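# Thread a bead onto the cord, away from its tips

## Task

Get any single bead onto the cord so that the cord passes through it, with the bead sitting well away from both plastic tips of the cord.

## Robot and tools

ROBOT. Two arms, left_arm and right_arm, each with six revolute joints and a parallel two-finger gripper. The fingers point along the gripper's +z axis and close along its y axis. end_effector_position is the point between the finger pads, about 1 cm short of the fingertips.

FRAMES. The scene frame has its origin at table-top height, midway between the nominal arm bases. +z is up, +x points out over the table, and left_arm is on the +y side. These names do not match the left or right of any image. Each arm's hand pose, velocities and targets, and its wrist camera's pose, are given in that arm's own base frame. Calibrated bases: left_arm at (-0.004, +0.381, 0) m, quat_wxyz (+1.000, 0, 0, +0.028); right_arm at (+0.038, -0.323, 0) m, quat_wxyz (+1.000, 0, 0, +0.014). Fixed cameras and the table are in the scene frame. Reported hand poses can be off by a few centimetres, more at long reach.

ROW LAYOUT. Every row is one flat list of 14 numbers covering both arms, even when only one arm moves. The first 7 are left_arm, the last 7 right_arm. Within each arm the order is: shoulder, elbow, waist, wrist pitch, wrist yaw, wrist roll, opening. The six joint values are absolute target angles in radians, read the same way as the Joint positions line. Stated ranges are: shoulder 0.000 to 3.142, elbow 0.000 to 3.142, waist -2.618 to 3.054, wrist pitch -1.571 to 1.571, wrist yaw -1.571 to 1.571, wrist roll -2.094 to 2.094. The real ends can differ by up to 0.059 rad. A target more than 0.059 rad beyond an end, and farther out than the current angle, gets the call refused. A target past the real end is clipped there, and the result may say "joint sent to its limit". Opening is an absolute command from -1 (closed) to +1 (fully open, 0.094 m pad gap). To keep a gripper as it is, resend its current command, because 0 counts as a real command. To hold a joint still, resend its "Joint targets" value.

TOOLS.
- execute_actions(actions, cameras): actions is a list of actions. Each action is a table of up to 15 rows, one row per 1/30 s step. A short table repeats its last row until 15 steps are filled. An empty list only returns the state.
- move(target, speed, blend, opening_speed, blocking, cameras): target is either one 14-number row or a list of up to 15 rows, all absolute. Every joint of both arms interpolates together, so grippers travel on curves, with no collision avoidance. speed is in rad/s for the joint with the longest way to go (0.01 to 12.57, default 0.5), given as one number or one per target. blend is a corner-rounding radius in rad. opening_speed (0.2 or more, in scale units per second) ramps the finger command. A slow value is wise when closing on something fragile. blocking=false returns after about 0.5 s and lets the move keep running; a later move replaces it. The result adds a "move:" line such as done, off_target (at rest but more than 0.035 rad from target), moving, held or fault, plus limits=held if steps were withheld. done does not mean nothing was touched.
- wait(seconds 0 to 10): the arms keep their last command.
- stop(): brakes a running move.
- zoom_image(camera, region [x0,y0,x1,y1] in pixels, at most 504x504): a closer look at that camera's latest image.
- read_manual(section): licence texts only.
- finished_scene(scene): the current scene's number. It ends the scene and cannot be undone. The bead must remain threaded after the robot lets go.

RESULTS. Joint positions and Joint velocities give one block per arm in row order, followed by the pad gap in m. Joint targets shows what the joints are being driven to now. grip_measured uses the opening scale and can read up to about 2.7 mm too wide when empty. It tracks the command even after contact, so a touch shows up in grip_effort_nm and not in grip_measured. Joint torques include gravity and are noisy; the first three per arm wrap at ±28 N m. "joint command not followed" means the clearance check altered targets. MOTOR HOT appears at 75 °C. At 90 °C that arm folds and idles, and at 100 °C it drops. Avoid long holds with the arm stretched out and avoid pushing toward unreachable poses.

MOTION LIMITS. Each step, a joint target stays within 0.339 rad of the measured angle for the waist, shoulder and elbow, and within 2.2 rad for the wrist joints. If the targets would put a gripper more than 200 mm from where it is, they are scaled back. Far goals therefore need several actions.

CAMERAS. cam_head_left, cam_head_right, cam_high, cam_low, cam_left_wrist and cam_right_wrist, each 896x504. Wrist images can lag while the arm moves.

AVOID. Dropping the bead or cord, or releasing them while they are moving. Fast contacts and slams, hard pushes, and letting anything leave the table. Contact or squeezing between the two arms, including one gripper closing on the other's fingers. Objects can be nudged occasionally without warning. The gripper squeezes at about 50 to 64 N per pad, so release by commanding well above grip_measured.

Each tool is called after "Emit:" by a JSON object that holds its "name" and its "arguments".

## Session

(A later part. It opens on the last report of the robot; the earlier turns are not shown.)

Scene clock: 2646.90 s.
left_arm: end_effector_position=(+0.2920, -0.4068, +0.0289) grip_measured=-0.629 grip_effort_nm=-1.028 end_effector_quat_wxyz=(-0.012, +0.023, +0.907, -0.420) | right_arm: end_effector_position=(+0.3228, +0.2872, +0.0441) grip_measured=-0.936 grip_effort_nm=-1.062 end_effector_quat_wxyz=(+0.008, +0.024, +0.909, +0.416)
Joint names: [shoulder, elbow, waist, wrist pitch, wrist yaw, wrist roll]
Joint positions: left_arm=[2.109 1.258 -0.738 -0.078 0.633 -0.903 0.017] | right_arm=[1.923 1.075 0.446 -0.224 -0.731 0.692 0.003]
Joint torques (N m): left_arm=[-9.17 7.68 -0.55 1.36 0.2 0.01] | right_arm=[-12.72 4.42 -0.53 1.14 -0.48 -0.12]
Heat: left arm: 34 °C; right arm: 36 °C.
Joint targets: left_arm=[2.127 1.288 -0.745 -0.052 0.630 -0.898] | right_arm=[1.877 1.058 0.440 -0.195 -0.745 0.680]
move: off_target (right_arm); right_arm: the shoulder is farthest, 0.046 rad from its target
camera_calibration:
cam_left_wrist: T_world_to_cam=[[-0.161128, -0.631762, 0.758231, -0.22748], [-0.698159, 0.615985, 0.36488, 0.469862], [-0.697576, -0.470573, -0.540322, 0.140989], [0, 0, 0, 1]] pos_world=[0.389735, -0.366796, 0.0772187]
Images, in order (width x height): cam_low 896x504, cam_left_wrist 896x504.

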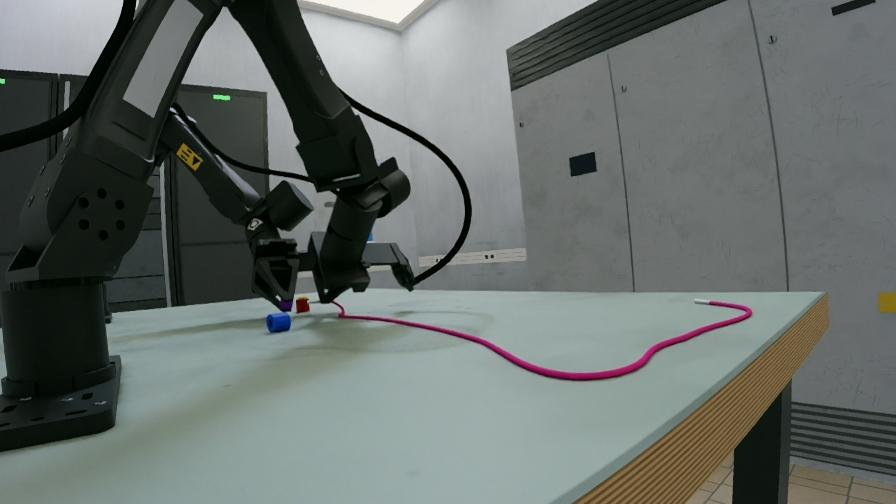

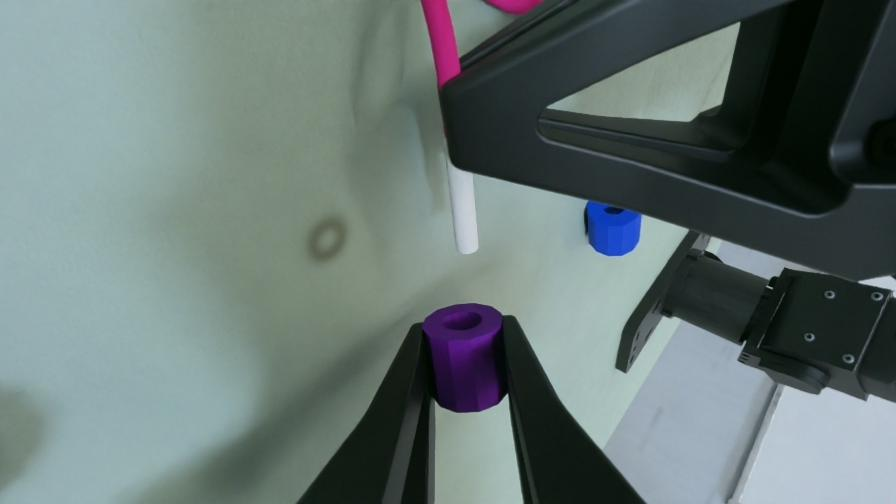

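Emit:
{"name": "move", "arguments": {"target": [2.127, 1.288, -0.745, -0.052, 0.630, -0.898, -0.67, 1.839, 0.996, 0.484, -0.149, -0.714, 0.726, -0.97], "speed": 0.06, "cameras": ["cam_left_wrist", "cam_low"]}}

Emit:
{"name": "zoom_image", "arguments": {"camera": "cam_left_wrist", "region": [380, 200, 560, 420]}}

Scene clock: 2679.97 s.
left_arm: end_effector_position=(+0.2922, -0.4069, +0.0289) grip_measured=-0.629 grip_effort_nm=-1.023 end_effector_quat_wxyz=(-0.012, +0.023, +0.907, -0.420) | right_arm: end_effector_position=(+0.3076, +0.2916, +0.0445) grip_measured=-0.936 grip_effort_nm=-1.062 end_effector_quat_wxyz=(+0.007, +0.024, +0.909, +0.417)
Joint names: [shoulder, elbow, waist, wrist pitch, wrist yaw, wrist roll]
Joint positions: left_arm=[2.109 1.258 -0.738 -0.077 0.632 -0.904 0.017] | right_arm=[1.882 1.014 0.476 -0.179 -0.719 0.728 0.003]
Joint torques (N m): left_arm=[-9.17 7.66 -0.55 1.32 0.2 0.04] | right_arm=[-12.19 4.37 0.75 1.19 -0.28 0.01]
Heat: left arm: 32 °C; right arm: 37 °C.
Joint targets: left_arm=[2.127 1.288 -0.745 -0.052 0.630 -0.898] | right_arm=[1.839 0.996 0.484 -0.149 -0.714 0.726]
move: off_target (right_arm); right_arm: the shoulder is farthest, 0.043 rad from its target
camera_calibration:
cam_left_wrist: T_world_to_cam=[[-0.160818, -0.631839, 0.758233, -0.227534], [-0.698893, 0.615351, 0.364543, 0.47002], [-0.696912, -0.471298, -0.540548, 0.140668], [0, 0, 0, 1]] pos_world=[0.389935, -0.366695, 0.077219]
Images, in order (width x height): cam_low 896x504, cam_left_wrist 896x504.

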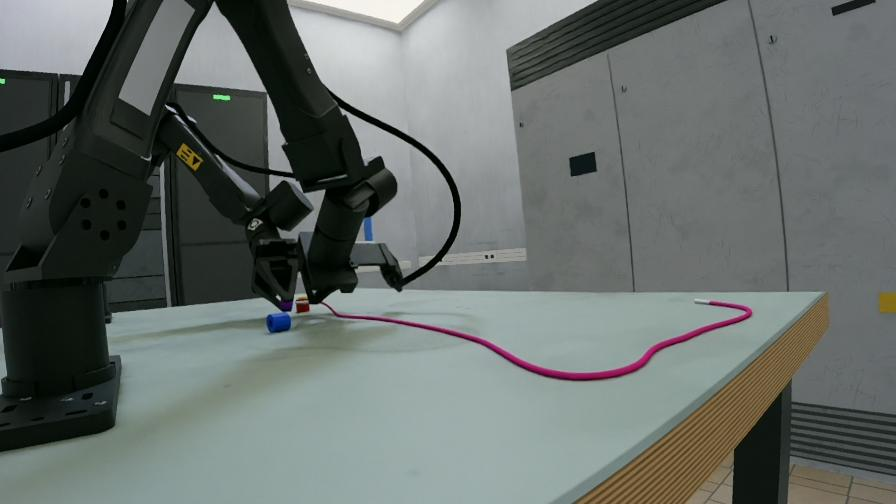

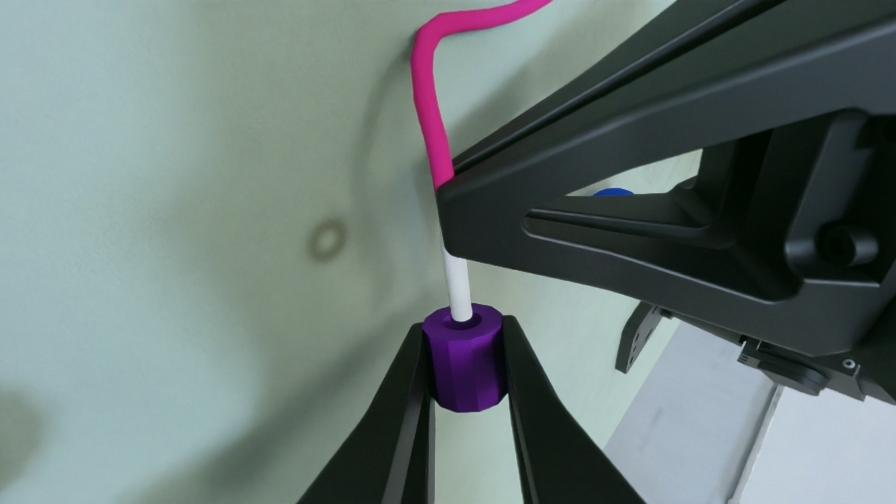

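Scaled by 2.291 from the camera's 896x504 image, which has a finer 1280x720 frame.

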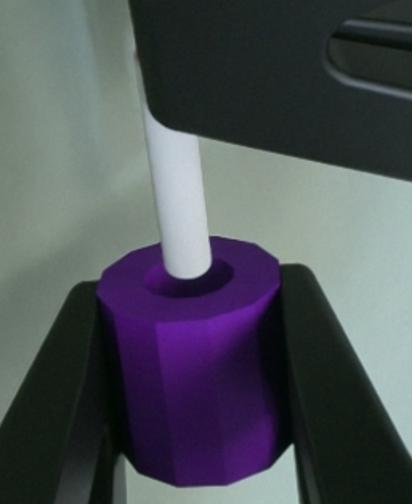

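Emit:
{"name": "move", "arguments": {"target": [2.127, 1.288, -0.745, -0.052, 0.630, -0.898, -0.67, 1.786, 0.919, 0.510, -0.1045, -0.701, 0.758, -0.97], "speed": 0.06, "cameras": ["cam_left_wrist", "cam_low", "cam_high"]}}

Emit:
{"name": "zoom_image", "arguments": {"camera": "cam_left_wrist", "region": [380, 200, 560, 420]}}

Emit:
{"name": "zoom_image", "arguments": {"camera": "cam_low", "region": [250, 270, 340, 320]}}

Emit:
{"name": "zoom_image", "arguments": {"camera": "cam_high", "region": [420, 220, 490, 270]}}

Scene clock: 2698.57 s.
left_arm: end_effector_position=(+0.2924, -0.4070, +0.0291) grip_measured=-0.629 grip_effort_nm=-1.028 end_effector_quat_wxyz=(-0.011, +0.023, +0.907, -0.421) | right_arm: end_effector_position=(+0.2907, +0.2922, +0.0454) grip_measured=-0.936 grip_effort_nm=-1.057 end_effector_quat_wxyz=(+0.010, +0.024, +0.908, +0.418)
Joint names: [shoulder, elbow, waist, wrist pitch, wrist yaw, wrist roll]
Joint positions: left_arm=[2.109 1.258 -0.738 -0.076 0.632 -0.904 0.017] | right_arm=[1.828 0.937 0.502 -0.131 -0.704 0.76 0.003]
Joint torques (N m): left_arm=[-9.17 7.69 -0.55 1.3 0.2 0.04] | right_arm=[-11.51 4.3 0.75 1.21 -0.28 -0.01]
Heat: left arm: 32 °C; right arm: 38 °C.
Joint targets: left_arm=[2.127 1.288 -0.745 -0.052 0.630 -0.898] | right_arm=[1.786 0.919 0.510 -0.105 -0.701 0.758]
move: off_target (right_arm); right_arm: the shoulder is farthest, 0.042 rad from its target
camera_calibration:
cam_left_wrist: T_world_to_cam=[[-0.161758, -0.631032, 0.758705, -0.227183], [-0.699265, 0.615792, 0.363083, 0.47046], [-0.696321, -0.471804, -0.540868, 0.140462], [0, 0, 0, 1]] pos_world=[0.390034, -0.366795, 0.0775199]
Images, in order (width x height): cam_high 896x504, cam_low 896x504, cam_left_wrist 896x504.

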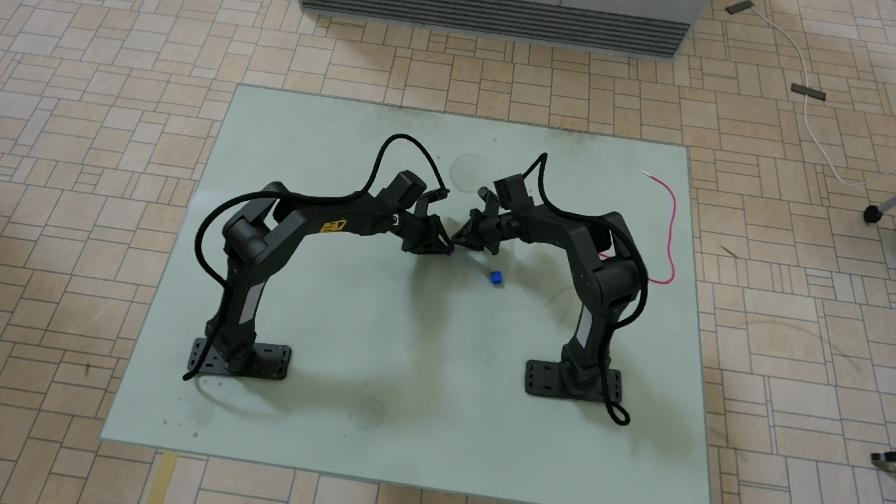

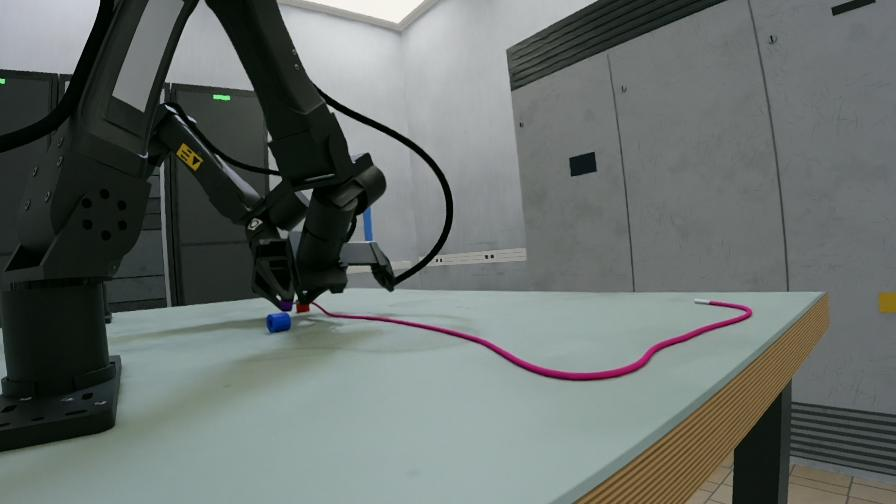

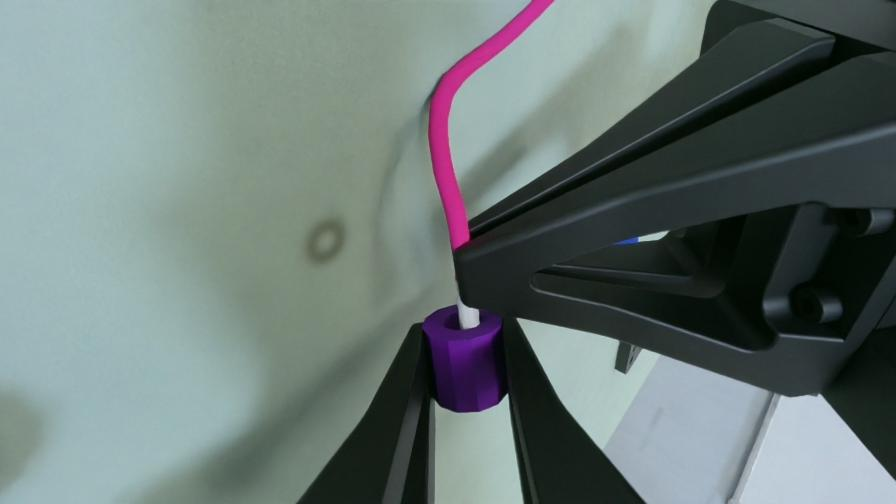

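Scaled by 2.291 from the camera's 896x504 image, which has a finer 1280x720 frame.

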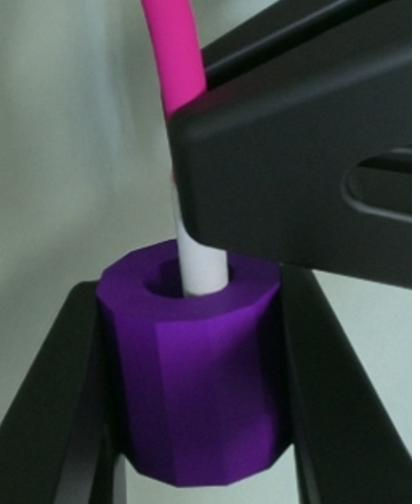

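Scaled by 5.600 from the camera's 896x504 image, which has a finer 1280x720 frame.

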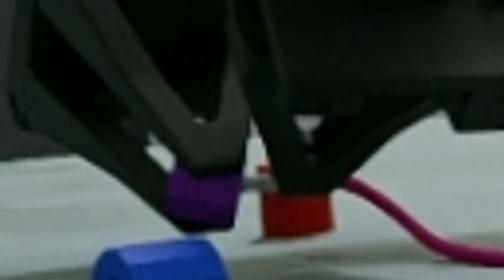

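Scaled by 7.200 from the camera's 896x504 image, which has a finer 1280x720 frame.

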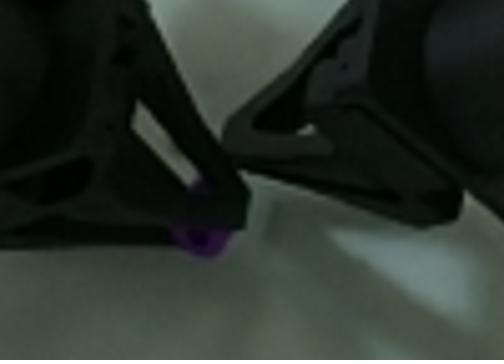

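Emit:
{"name": "move", "arguments": {"target": [2.127, 1.288, -0.745, -0.052, 0.630, -0.898, -0.67, 1.776, 0.904, 0.515, -0.096, -0.6985, 0.764, -0.97], "speed": 0.05, "cameras": ["cam_left_wrist", "cam_right_wrist"]}}

Emit:
{"name": "zoom_image", "arguments": {"camera": "cam_left_wrist", "region": [380, 200, 560, 420]}}

Emit:
{"name": "zoom_image", "arguments": {"camera": "cam_right_wrist", "region": [400, 280, 560, 480]}}

Scene clock: 2708.47 s.
left_arm: end_effector_position=(+0.2919, -0.4076, +0.0293) grip_measured=-0.629 grip_effort_nm=-1.028 end_effector_quat_wxyz=(-0.011, +0.024, +0.907, -0.421) | right_arm: end_effector_position=(+0.2885, +0.2921, +0.0456) grip_measured=-0.936 grip_effort_nm=-1.053 end_effector_quat_wxyz=(+0.012, +0.024, +0.908, +0.419)
Joint names: [shoulder, elbow, waist, wrist pitch, wrist yaw, wrist roll]
Joint positions: left_arm=[2.109 1.258 -0.74 -0.075 0.632 -0.904 0.017] | right_arm=[1.818 0.923 0.506 -0.118 -0.699 0.767 0.003]
Joint torques (N m): left_arm=[-9.18 7.66 -0.44 1.29 0.19 0.04] | right_arm=[-11.34 4.22 0.85 1.16 -0.28 -0.03]
Heat: left arm: 32 °C; right arm: 37 °C.
Joint targets: left_arm=[2.127 1.288 -0.745 -0.052 0.630 -0.898] | right_arm=[1.776 0.904 0.515 -0.096 -0.698 0.764]
move: off_target (right_arm); right_arm: the shoulder is farthest, 0.042 rad from its target
camera_calibration:
cam_left_wrist: T_world_to_cam=[[-0.1633, -0.630011, 0.759223, -0.226985], [-0.69846, 0.617323, 0.36203, 0.470862], [-0.696769, -0.471167, -0.540846, 0.140251], [0, 0, 0, 1]] pos_world=[0.389534, -0.367595, 0.0777205]
cam_right_wrist: T_world_to_cam=[[-0.134235, -0.639695, -0.756817, 0.261985], [-0.757969, -0.425682, 0.494245, 0.345676], [-0.638329, 0.639989, -0.427727, 0.132668], [0, 0, 0, 1]] pos_world=[0.381865, 0.229832, 0.0841714]
Images, in order (width x height): cam_left_wrist 896x504, cam_right_wrist 896x504.

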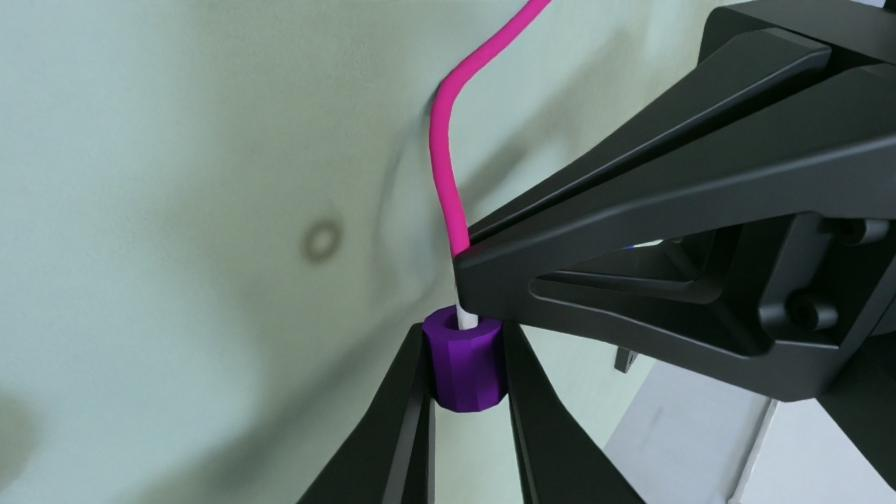

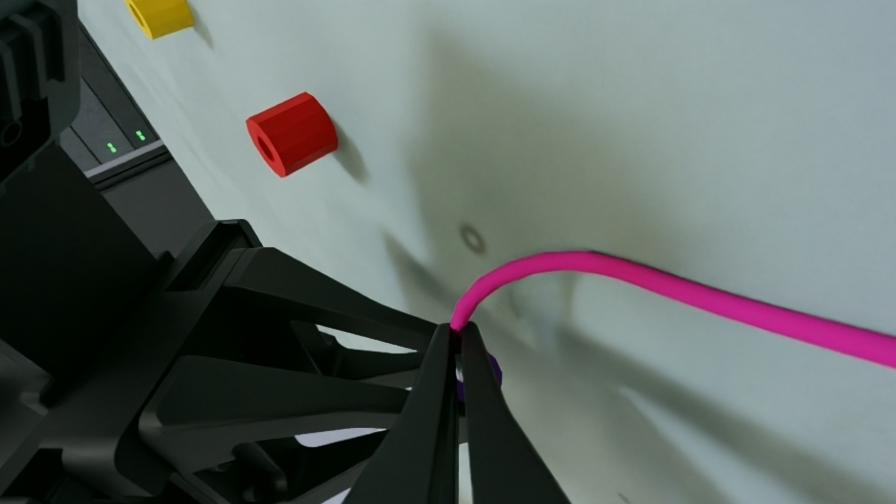

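Scaled by 2.291 from the camera's 896x504 image, which has a finer 1280x720 frame.

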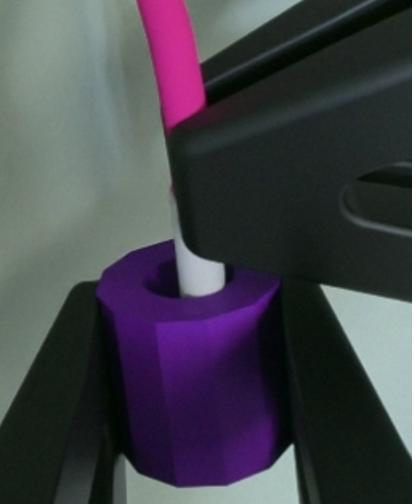

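Scaled by 2.520 from the camera's 896x504 image, which has a finer 1280x720 frame.

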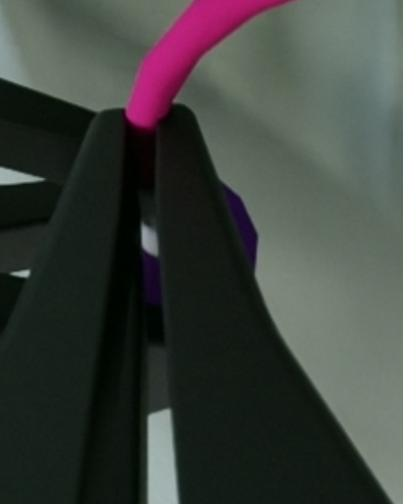

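Emit:
{"name": "move", "arguments": {"target": [2.127, 1.288, -0.745, -0.052, 0.630, -0.898, -0.67, 1.776, 0.904, 0.515, -0.096, -0.6985, 0.764, -0.7], "speed": 0.05, "opening_speed": 0.3, "cameras": ["cam_left_wrist", "cam_low"]}}

Emit:
{"name": "zoom_image", "arguments": {"camera": "cam_left_wrist", "region": [320, 80, 580, 420]}}

Emit:
{"name": "zoom_image", "arguments": {"camera": "cam_low", "region": [250, 270, 340, 320]}}

Scene clock: 2719.33 s.
left_arm: end_effector_position=(+0.2919, -0.4076, +0.0292) grip_measured=-0.629 grip_effort_nm=-1.033 end_effector_quat_wxyz=(-0.011, +0.024, +0.907, -0.421) | right_arm: end_effector_position=(+0.2886, +0.2921, +0.0455) grip_measured=-0.703 grip_effort_nm=0.134 end_effector_quat_wxyz=(+0.012, +0.025, +0.908, +0.419)
Joint names: [shoulder, elbow, waist, wrist pitch, wrist yaw, wrist roll]
Joint positions: left_arm=[2.109 1.258 -0.74 -0.075 0.632 -0.904 0.017] | right_arm=[1.818 0.923 0.506 -0.117 -0.699 0.768 0.014]
Joint torques (N m): left_arm=[-9.18 7.68 -0.44 1.29 0.19 0.04] | right_arm=[-11.32 4.3 0.8 1.16 -0.3 -0.02]
Heat: left arm: 32 °C; right arm: 37 °C.
Joint targets: left_arm=[2.127 1.288 -0.745 -0.052 0.630 -0.898] | right_arm=[1.776 0.904 0.515 -0.096 -0.699 0.764]
move: off_target (right_arm); right_arm: the shoulder is farthest, 0.042 rad from its target
camera_calibration:
cam_left_wrist: T_world_to_cam=[[-0.163283, -0.630242, 0.759035, -0.226999], [-0.698693, 0.61705, 0.362047, 0.470789], [-0.696539, -0.471216, -0.541099, 0.14021], [0, 0, 0, 1]] pos_world=[0.389534, -0.367495, 0.0777206]
Images, in order (width x height): cam_low 896x504, cam_left_wrist 896x504.

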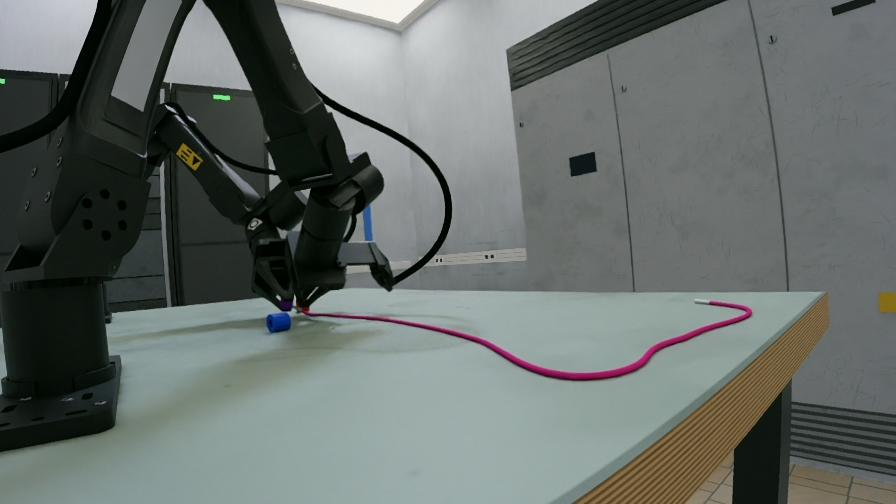

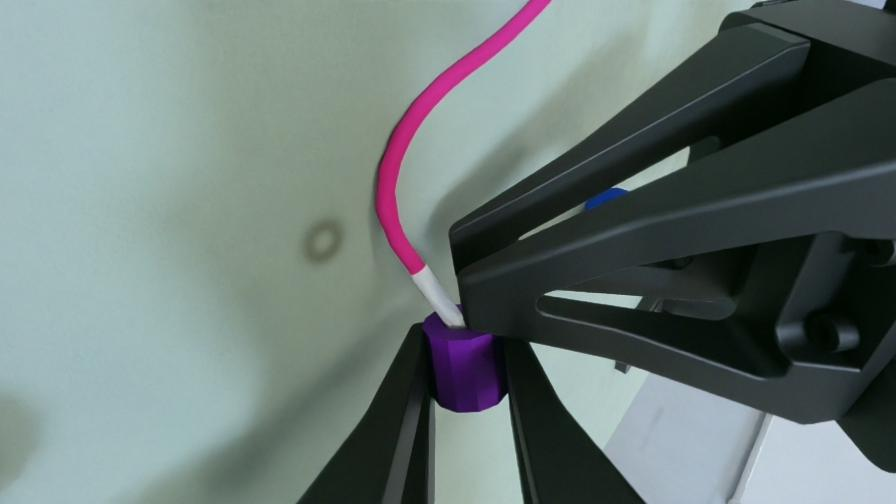

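Scaled by 1.482 from the camera's 896x504 image, which has a finer 1280x720 frame.

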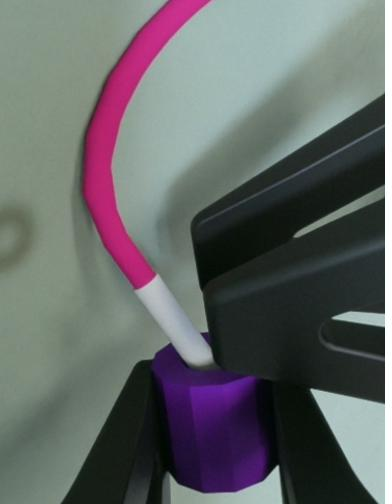

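Scaled by 5.600 from the camera's 896x504 image, which has a finer 1280x720 frame.

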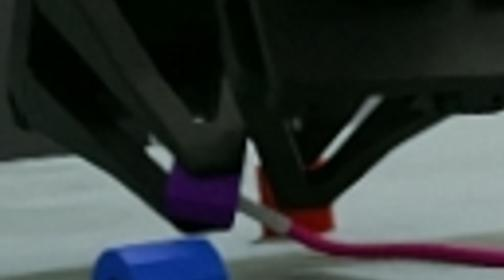

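Emit:
{"name": "move", "arguments": {"target": [[1.842, 1.10, -0.854, -0.058, 0.563, -0.998, -0.67, 1.776, 0.904, 0.515, -0.096, -0.6985, 0.764, -0.6], [1.512, 0.838, -0.522, -0.365, 0.761, -0.67, -0.67, 1.776, 0.904, 0.515, -0.096, -0.6985, 0.764, -0.6]], "speed": 0.3, "cameras": ["cam_right_wrist"]}}

Scene clock: 2816.43 s.
left_arm: end_effector_position=(+0.2299, -0.2723, +0.0929) grip_measured=-0.629 grip_effort_nm=-1.028 end_effector_quat_wxyz=(-0.011, +0.018, +0.907, -0.421) | right_arm: end_effector_position=(+0.2887, +0.2920, +0.0455) grip_measured=-0.603 grip_effort_nm=0.134 end_effector_quat_wxyz=(+0.013, +0.025, +0.908, +0.418)
Joint names: [shoulder, elbow, waist, wrist pitch, wrist yaw, wrist roll]
Joint positions: left_arm=[1.547 0.842 -0.527 -0.366 0.744 -0.686 0.017] | right_arm=[1.818 0.923 0.506 -0.117 -0.698 0.768 0.019]
Joint torques (N m): left_arm=[-8.76 5.14 0.39 0.95 0.41 0.11] | right_arm=[-11.34 4.29 0.84 1.17 -0.31 -0.03]
Heat: left arm: 31 °C; right arm: 38 °C.
Joint targets: left_arm=[1.512 0.838 -0.522 -0.365 0.761 -0.670] | right_arm=[1.776 0.904 0.515 -0.096 -0.699 0.764]
move: off_target (right_arm); right_arm: the shoulder is farthest, 0.042 rad from its target
camera_calibration:
cam_right_wrist: T_world_to_cam=[[-0.134714, -0.640044, -0.756436, 0.262013], [-0.75856, -0.424547, 0.494315, 0.345596], [-0.637526, 0.640393, -0.428319, 0.132402], [0, 0, 0, 1]] pos_world=[0.381862, 0.229632, 0.0840736]
Images, in order (width x height): cam_right_wrist 896x504.

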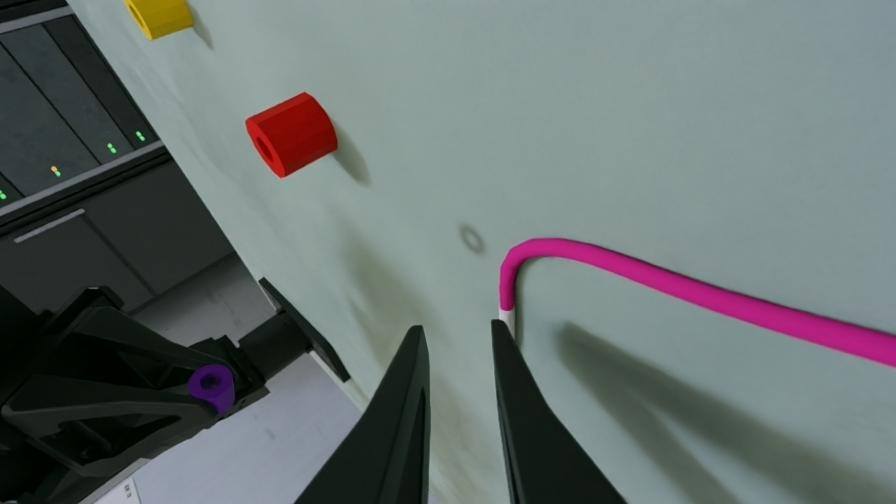

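Emit:
{"name": "move", "arguments": {"target": [1.512, 0.838, -0.522, -0.365, 0.761, -0.67, -0.67, 2.1865, 1.829, 0.804, -1.21, 0.015, 0.95, -0.55], "speed": 0.45, "cameras": ["cam_right_wrist"]}}

Scene clock: 2840.63 s.
left_arm: end_effector_position=(+0.2297, -0.2722, +0.0929) grip_measured=-0.629 grip_effort_nm=-1.033 end_effector_quat_wxyz=(-0.012, +0.018, +0.907, -0.421) | right_arm: end_effector_position=(+0.2904, +0.3014, +0.0553) grip_measured=-0.553 grip_effort_nm=0.134 end_effector_quat_wxyz=(+0.000, +0.071, +0.997, +0.004)
Joint names: [shoulder, elbow, waist, wrist pitch, wrist yaw, wrist roll]
Joint positions: left_arm=[1.547 0.842 -0.527 -0.368 0.745 -0.685 0.017] | right_arm=[2.164 1.789 0.799 -1.191 -0.005 0.942 0.021]
Joint torques (N m): left_arm=[-8.76 5.15 0.38 0.96 0.42 0.12] | right_arm=[-9.68 9.05 0.39 -0.15 0.17 0.11]
Heat: left arm: 31 °C; right arm: 37 °C.
Joint targets: left_arm=[1.512 0.838 -0.522 -0.365 0.761 -0.670] | right_arm=[2.186 1.829 0.804 -1.210 0.015 0.950]
move: off_target (right_arm); right_arm: the elbow is farthest, 0.040 rad from its target
camera_calibration:
cam_right_wrist: T_world_to_cam=[[-0.240849, -0.970539, -0.00675938, 0.364781], [-0.714779, 0.172659, 0.677702, 0.143181], [-0.656569, 0.168055, -0.735306, 0.296499], [0, 0, 0, 1]] pos_world=[0.384872, 0.279485, 0.123449]
Images, in order (width x height): cam_right_wrist 896x504.

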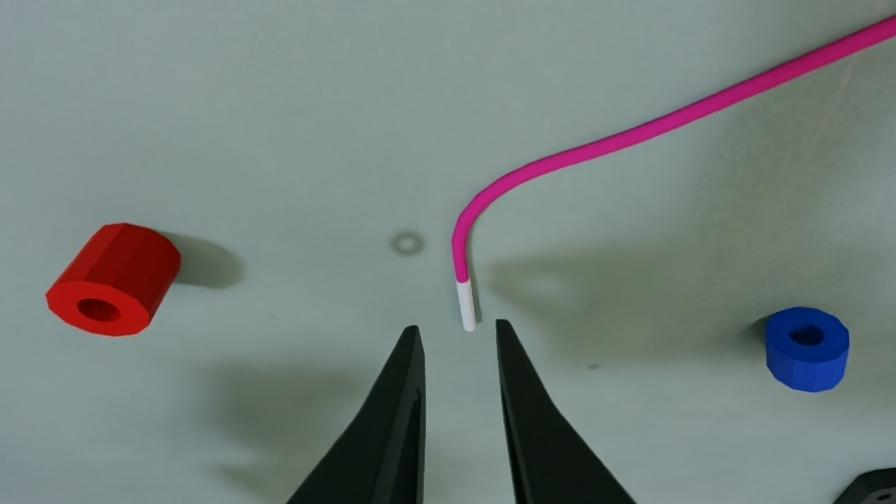

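Emit:
{"name": "move", "arguments": {"target": [[1.512, 0.838, -0.522, -0.365, 0.761, -0.67, -0.67, 2.2333, 1.7226, 0.775, -1.073, 0.015, 0.924, -0.55], [1.512, 0.838, -0.522, -0.365, 0.761, -0.67, -0.67, 2.2333, 1.7226, 0.775, -1.073, 0.015, 0.924, -0.97]], "speed": 0.15, "opening_speed": 0.4, "cameras": ["cam_right_wrist"]}}

Emit:
{"name": "zoom_image", "arguments": {"camera": "cam_right_wrist", "region": [380, 230, 560, 480]}}

Scene clock: 2857.60 s.
left_arm: end_effector_position=(+0.2297, -0.2722, +0.0929) grip_measured=-0.629 grip_effort_nm=-1.028 end_effector_quat_wxyz=(-0.012, +0.018, +0.907, -0.421) | right_arm: end_effector_position=(+0.3010, +0.3018, +0.0244) grip_measured=-0.946 grip_effort_nm=-1.013 end_effector_quat_wxyz=(+0.003, +0.071, +0.997, +0.005)
Joint names: [shoulder, elbow, waist, wrist pitch, wrist yaw, wrist roll]
Joint positions: left_arm=[1.547 0.842 -0.527 -0.368 0.745 -0.685 0.017] | right_arm=[2.212 1.742 0.783 -1.089 -0.002 0.926 0.003]
Joint torques (N m): left_arm=[-8.75 5.15 0.39 0.95 0.42 0.13] | right_arm=[-10 4.41 -0.76 0.2 0.16 0]
Heat: left arm: 31 °C; right arm: 36 °C.
Joint targets: left_arm=[1.512 0.838 -0.522 -0.365 0.761 -0.670] | right_arm=[2.233 1.723 0.775 -1.073 0.015 0.924]
move: done
camera_calibration:
cam_right_wrist: T_world_to_cam=[[-0.240886, -0.970488, -0.0113071, 0.367637], [-0.719366, 0.17071, 0.673329, 0.173722], [-0.651527, 0.170329, -0.739257, 0.278611], [0, 0, 0, 1]] pos_world=[0.395051, 0.279675, 0.0931504]
Images, in order (width x height): cam_right_wrist 896x504.

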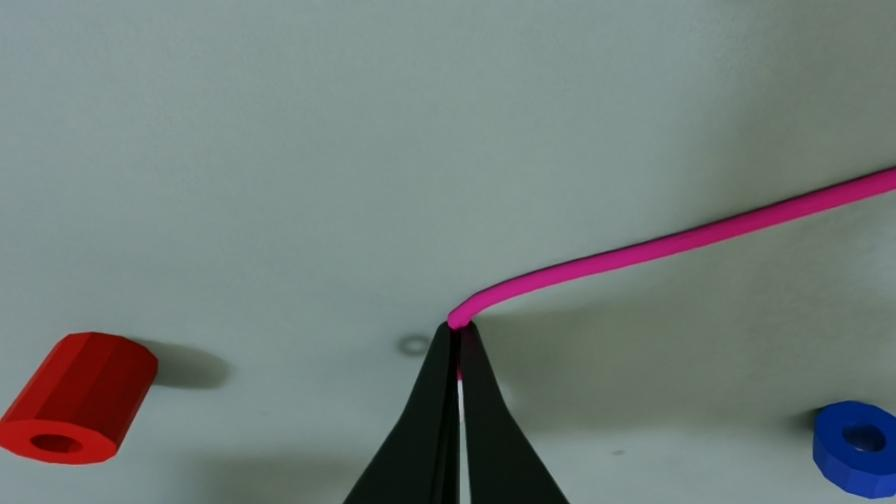

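Scaled by 2.016 from the camera's 896x504 image, which has a finer 1280x720 frame.

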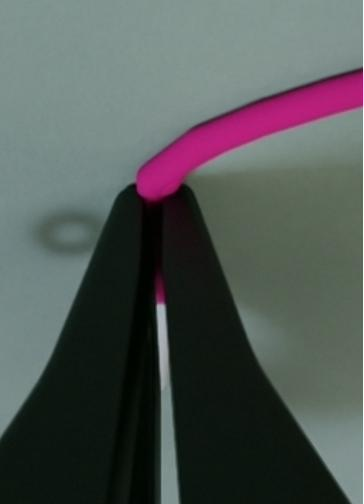

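Emit:
{"name": "move", "arguments": {"target": [[1.512, 0.838, -0.522, -0.365, 0.761, -0.67, -0.67, 2.16, 1.7226, 0.775, -1.073, 0.0, 0.92, -0.97], [1.512, 0.838, -0.522, -0.365, 0.761, -0.67, -0.67, 2.0, 1.56, 0.712, -0.95, -0.215, 0.89, -0.97], [1.512, 0.838, -0.522, -0.365, 0.761, -0.67, -0.67, 1.911, 1.143, 0.427, -0.26, -0.76, 0.665, -0.97]], "speed": 0.35, "cameras": ["cam_right_wrist", "cam_low", "cam_high"]}}

Emit:
{"name": "zoom_image", "arguments": {"camera": "cam_low", "region": [270, 240, 390, 330]}}

Emit:
{"name": "zoom_image", "arguments": {"camera": "cam_high", "region": [420, 190, 510, 260]}}

Scene clock: 2883.30 s.
left_arm: end_effector_position=(+0.2297, -0.2722, +0.0929) grip_measured=-0.629 grip_effort_nm=-1.028 end_effector_quat_wxyz=(-0.012, +0.018, +0.907, -0.421) | right_arm: end_effector_position=(+0.3370, +0.2892, +0.0507) grip_measured=-0.949 grip_effort_nm=-1.057 end_effector_quat_wxyz=(+0.003, +0.025, +0.909, +0.417)
Joint names: [shoulder, elbow, waist, wrist pitch, wrist yaw, wrist roll]
Joint positions: left_arm=[1.547 0.842 -0.527 -0.368 0.745 -0.685 0.017] | right_arm=[1.959 1.16 0.432 -0.289 -0.744 0.678 0.002]
Joint torques (N m): left_arm=[-8.77 5.15 0.38 0.95 0.41 0.12] | right_arm=[-13.31 4.6 -0.44 1.13 -0.48 -0.13]
Heat: left arm: 31 °C; right arm: 40 °C.
Joint targets: left_arm=[1.512 0.838 -0.522 -0.365 0.761 -0.670] | right_arm=[1.911 1.143 0.427 -0.260 -0.760 0.665]
move: off_target (right_arm); right_arm: the shoulder is farthest, 0.048 rad from its target
camera_calibration:
cam_right_wrist: T_world_to_cam=[[-0.142734, -0.642785, -0.752632, 0.274017], [-0.746875, -0.429026, 0.508051, 0.375153], [-0.649466, 0.634638, -0.418843, 0.17245], [0, 0, 0, 1]] pos_world=[0.431304, 0.227641, 0.0878673]
Images, in order (width x height): cam_high 896x504, cam_low 896x504, cam_right_wrist 896x504.

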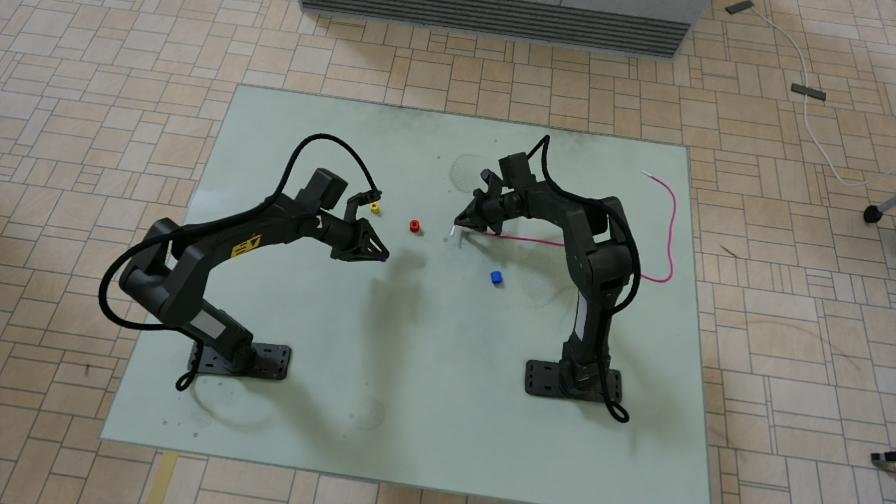

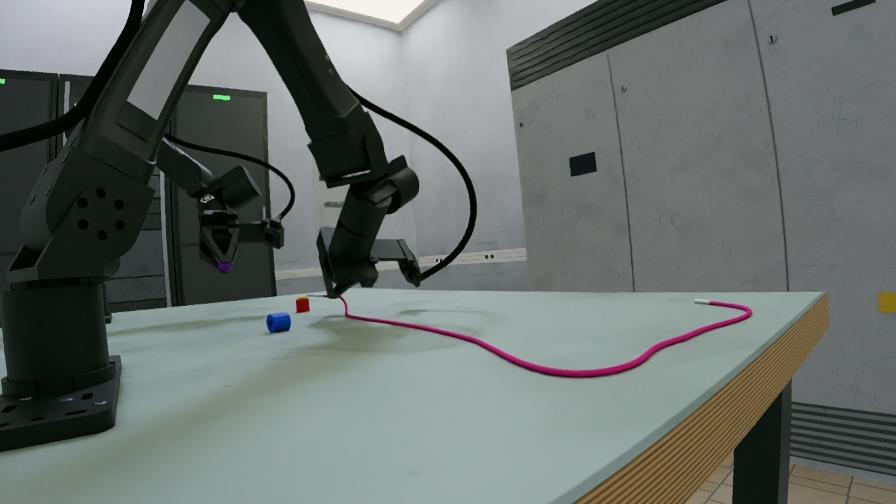

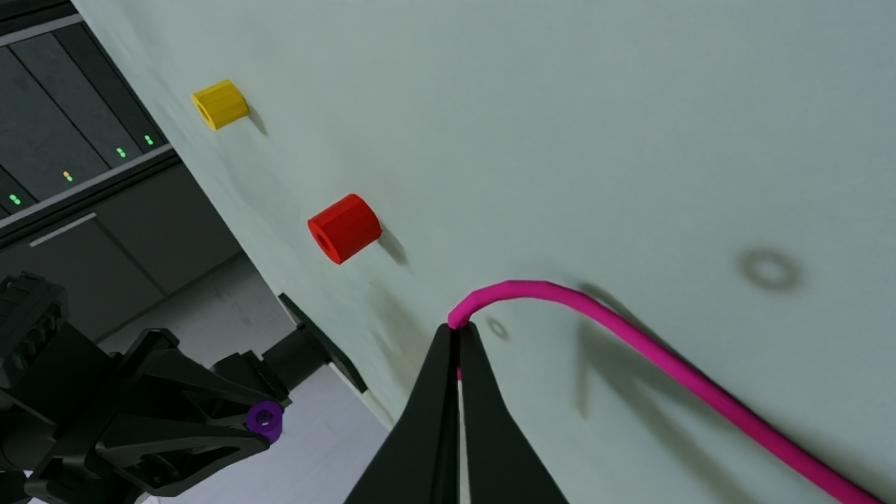

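Scaled by 4.200 from the camera's 896x504 image, which has a finer 1280x720 frame.

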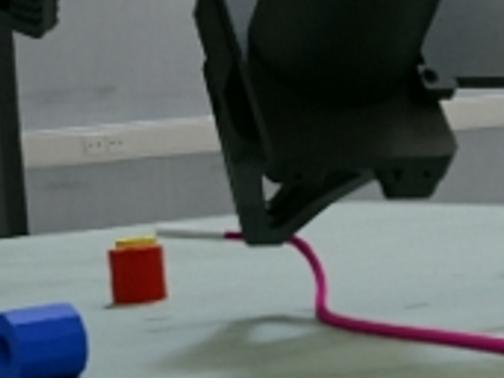

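Scaled by 5.600 from the camera's 896x504 image, which has a finer 1280x720 frame.

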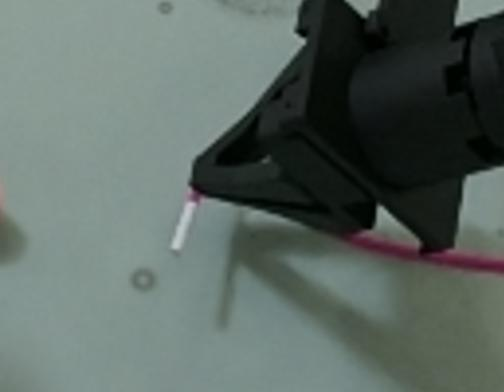

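Emit:
{"name": "move", "arguments": {"target": [2.127, 1.288, -0.745, -0.052, 0.630, -0.898, -0.67, 1.911, 1.143, 0.427, -0.26, -0.76, 0.665, -0.97], "speed": 0.35, "cameras": ["cam_left_wrist"]}}

Emit:
{"name": "zoom_image", "arguments": {"camera": "cam_left_wrist", "region": [340, 60, 600, 420]}}

Scene clock: 2899.70 s.
left_arm: end_effector_position=(+0.2912, -0.4071, +0.0282) grip_measured=-0.629 grip_effort_nm=-1.023 end_effector_quat_wxyz=(-0.013, +0.024, +0.907, -0.420) | right_arm: end_effector_position=(+0.3370, +0.2894, +0.0509) grip_measured=-0.949 grip_effort_nm=-1.057 end_effector_quat_wxyz=(+0.003, +0.024, +0.908, +0.418)
Joint names: [shoulder, elbow, waist, wrist pitch, wrist yaw, wrist roll]
Joint positions: left_arm=[2.11 1.257 -0.74 -0.078 0.633 -0.903 0.017] | right_arm=[1.959 1.16 0.432 -0.288 -0.745 0.677 0.002]
Joint torques (N m): left_arm=[-9.28 7.69 -0.43 1.36 0.18 0.05] | right_arm=[-13.33 4.62 -0.35 1.13 -0.48 -0.11]
Heat: left arm: 31 °C; right arm: 42 °C.
Joint targets: left_arm=[2.127 1.288 -0.745 -0.052 0.630 -0.898] | right_arm=[1.911 1.143 0.427 -0.260 -0.760 0.665]
move: off_target (right_arm); right_arm: the shoulder is farthest, 0.048 rad from its target
camera_calibration:
cam_left_wrist: T_world_to_cam=[[-0.161238, -0.632285, 0.757771, -0.227354], [-0.696826, 0.616665, 0.366276, 0.469538], [-0.698882, -0.468978, -0.540023, 0.14095], [0, 0, 0, 1]] pos_world=[0.389036, -0.367198, 0.0764177]
Images, in order (width x height): cam_left_wrist 896x504.

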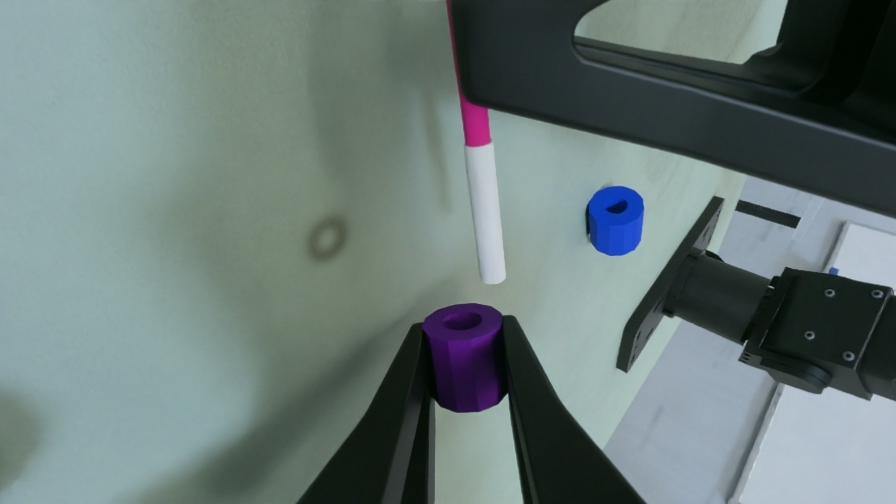

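Scaled by 1.400 from the camera's 896x504 image, which has a finer 1280x720 frame.

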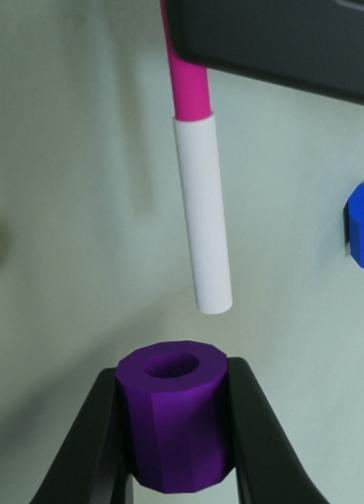

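Emit:
{"name": "move", "arguments": {"target": [2.127, 1.288, -0.745, -0.052, 0.630, -0.898, -0.67, 1.877, 1.041, 0.461, -0.175, -0.733, 0.701, -0.97], "speed": 0.08, "cameras": ["cam_left_wrist"]}}

Emit:
{"name": "zoom_image", "arguments": {"camera": "cam_left_wrist", "region": [360, 180, 560, 420]}}

Scene clock: 2939.50 s.
left_arm: end_effector_position=(+0.2915, -0.4072, +0.0283) grip_measured=-0.629 grip_effort_nm=-1.028 end_effector_quat_wxyz=(-0.012, +0.024, +0.907, -0.420) | right_arm: end_effector_position=(+0.3183, +0.2891, +0.0418) grip_measured=-0.949 grip_effort_nm=-1.057 end_effector_quat_wxyz=(+0.003, +0.024, +0.908, +0.419)
Joint names: [shoulder, elbow, waist, wrist pitch, wrist yaw, wrist roll]
Joint positions: left_arm=[2.11 1.257 -0.74 -0.077 0.632 -0.904 0.017] | right_arm=[1.922 1.058 0.453 -0.205 -0.737 0.703 0.002]
Joint torques (N m): left_arm=[-9.28 7.69 -0.43 1.31 0.19 0.04] | right_arm=[-12.66 4.38 0.81 1.16 -0.31 -0.02]
Heat: left arm: 32 °C; right arm: 43 °C.
Joint targets: left_arm=[2.127 1.288 -0.745 -0.052 0.630 -0.898] | right_arm=[1.877 1.041 0.461 -0.175 -0.733 0.701]
move: off_target (right_arm); right_arm: the shoulder is farthest, 0.045 rad from its target
camera_calibration:
cam_left_wrist: T_world_to_cam=[[-0.161194, -0.632162, 0.757884, -0.227453], [-0.697623, 0.616174, 0.365583, 0.469787], [-0.698096, -0.469787, -0.540335, 0.140619], [0, 0, 0, 1]] pos_world=[0.389236, -0.367197, 0.0766183]
Images, in order (width x height): cam_left_wrist 896x504.

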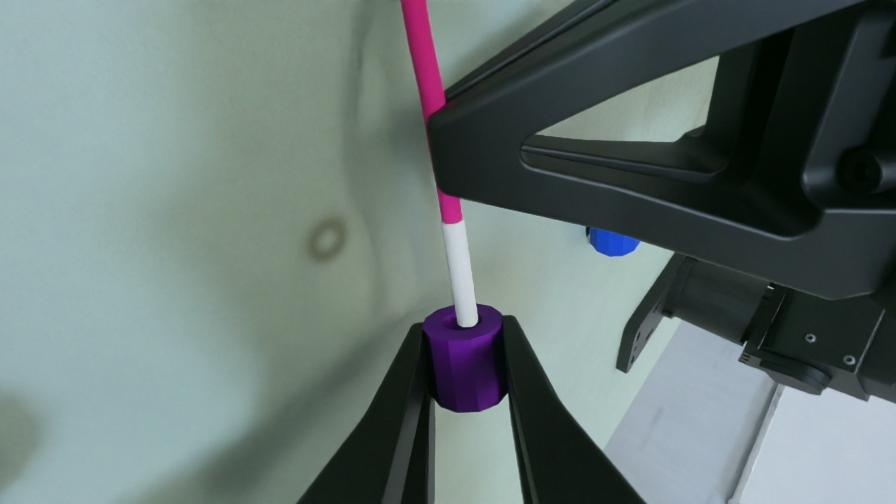

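Scaled by 2.100 from the camera's 896x504 image, which has a finer 1280x720 frame.

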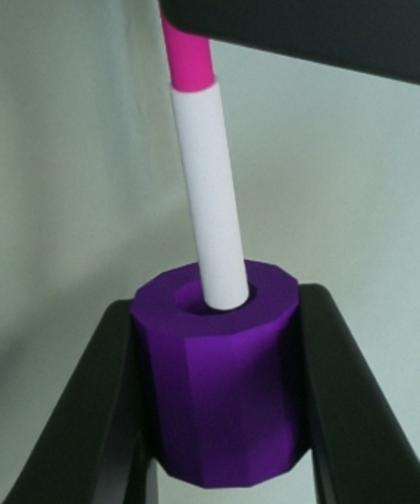

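Emit:
{"name": "move", "arguments": {"target": [2.127, 1.288, -0.745, -0.052, 0.630, -0.898, -0.67, 1.858, 1.000, 0.470, -0.146, -0.729, 0.712, -0.97], "speed": 0.06, "cameras": ["cam_left_wrist"]}}

Emit:
{"name": "zoom_image", "arguments": {"camera": "cam_left_wrist", "region": [360, 180, 560, 420]}}

Scene clock: 2962.07 s.
left_arm: end_effector_position=(+0.2915, -0.4072, +0.0283) grip_measured=-0.629 grip_effort_nm=-1.028 end_effector_quat_wxyz=(-0.012, +0.024, +0.907, -0.420) | right_arm: end_effector_position=(+0.3130, +0.2879, +0.0404) grip_measured=-0.949 grip_effort_nm=-1.057 end_effector_quat_wxyz=(+0.009, +0.025, +0.908, +0.419)
Joint names: [shoulder, elbow, waist, wrist pitch, wrist yaw, wrist roll]
Joint positions: left_arm=[2.11 1.257 -0.74 -0.077 0.632 -0.904 0.017] | right_arm=[1.901 1.019 0.459 -0.17 -0.727 0.715 0.002]
Joint torques (N m): left_arm=[-9.28 7.69 -0.44 1.31 0.19 0.04] | right_arm=[-12.21 4.25 0.94 1.14 -0.34 -0.01]
Heat: left arm: 32 °C; right arm: 40 °C.
Joint targets: left_arm=[2.127 1.288 -0.745 -0.052 0.630 -0.898] | right_arm=[1.858 1.000 0.470 -0.146 -0.729 0.712]
move: off_target (right_arm); right_arm: the shoulder is farthest, 0.043 rad from its target
camera_calibration:
cam_left_wrist: T_world_to_cam=[[-0.161194, -0.632162, 0.757884, -0.227453], [-0.697623, 0.616174, 0.365583, 0.469787], [-0.698096, -0.469787, -0.540335, 0.140619], [0, 0, 0, 1]] pos_world=[0.389236, -0.367197, 0.0766183]
Images, in order (width x height): cam_left_wrist 896x504.

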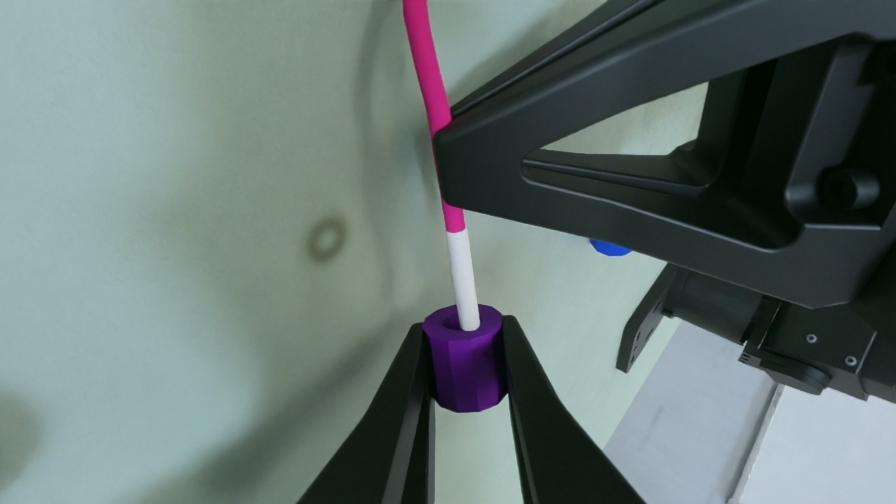

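Scaled by 2.100 from the camera's 896x504 image, which has a finer 1280x720 frame.

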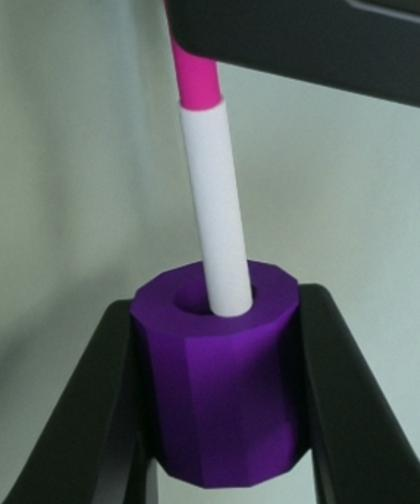

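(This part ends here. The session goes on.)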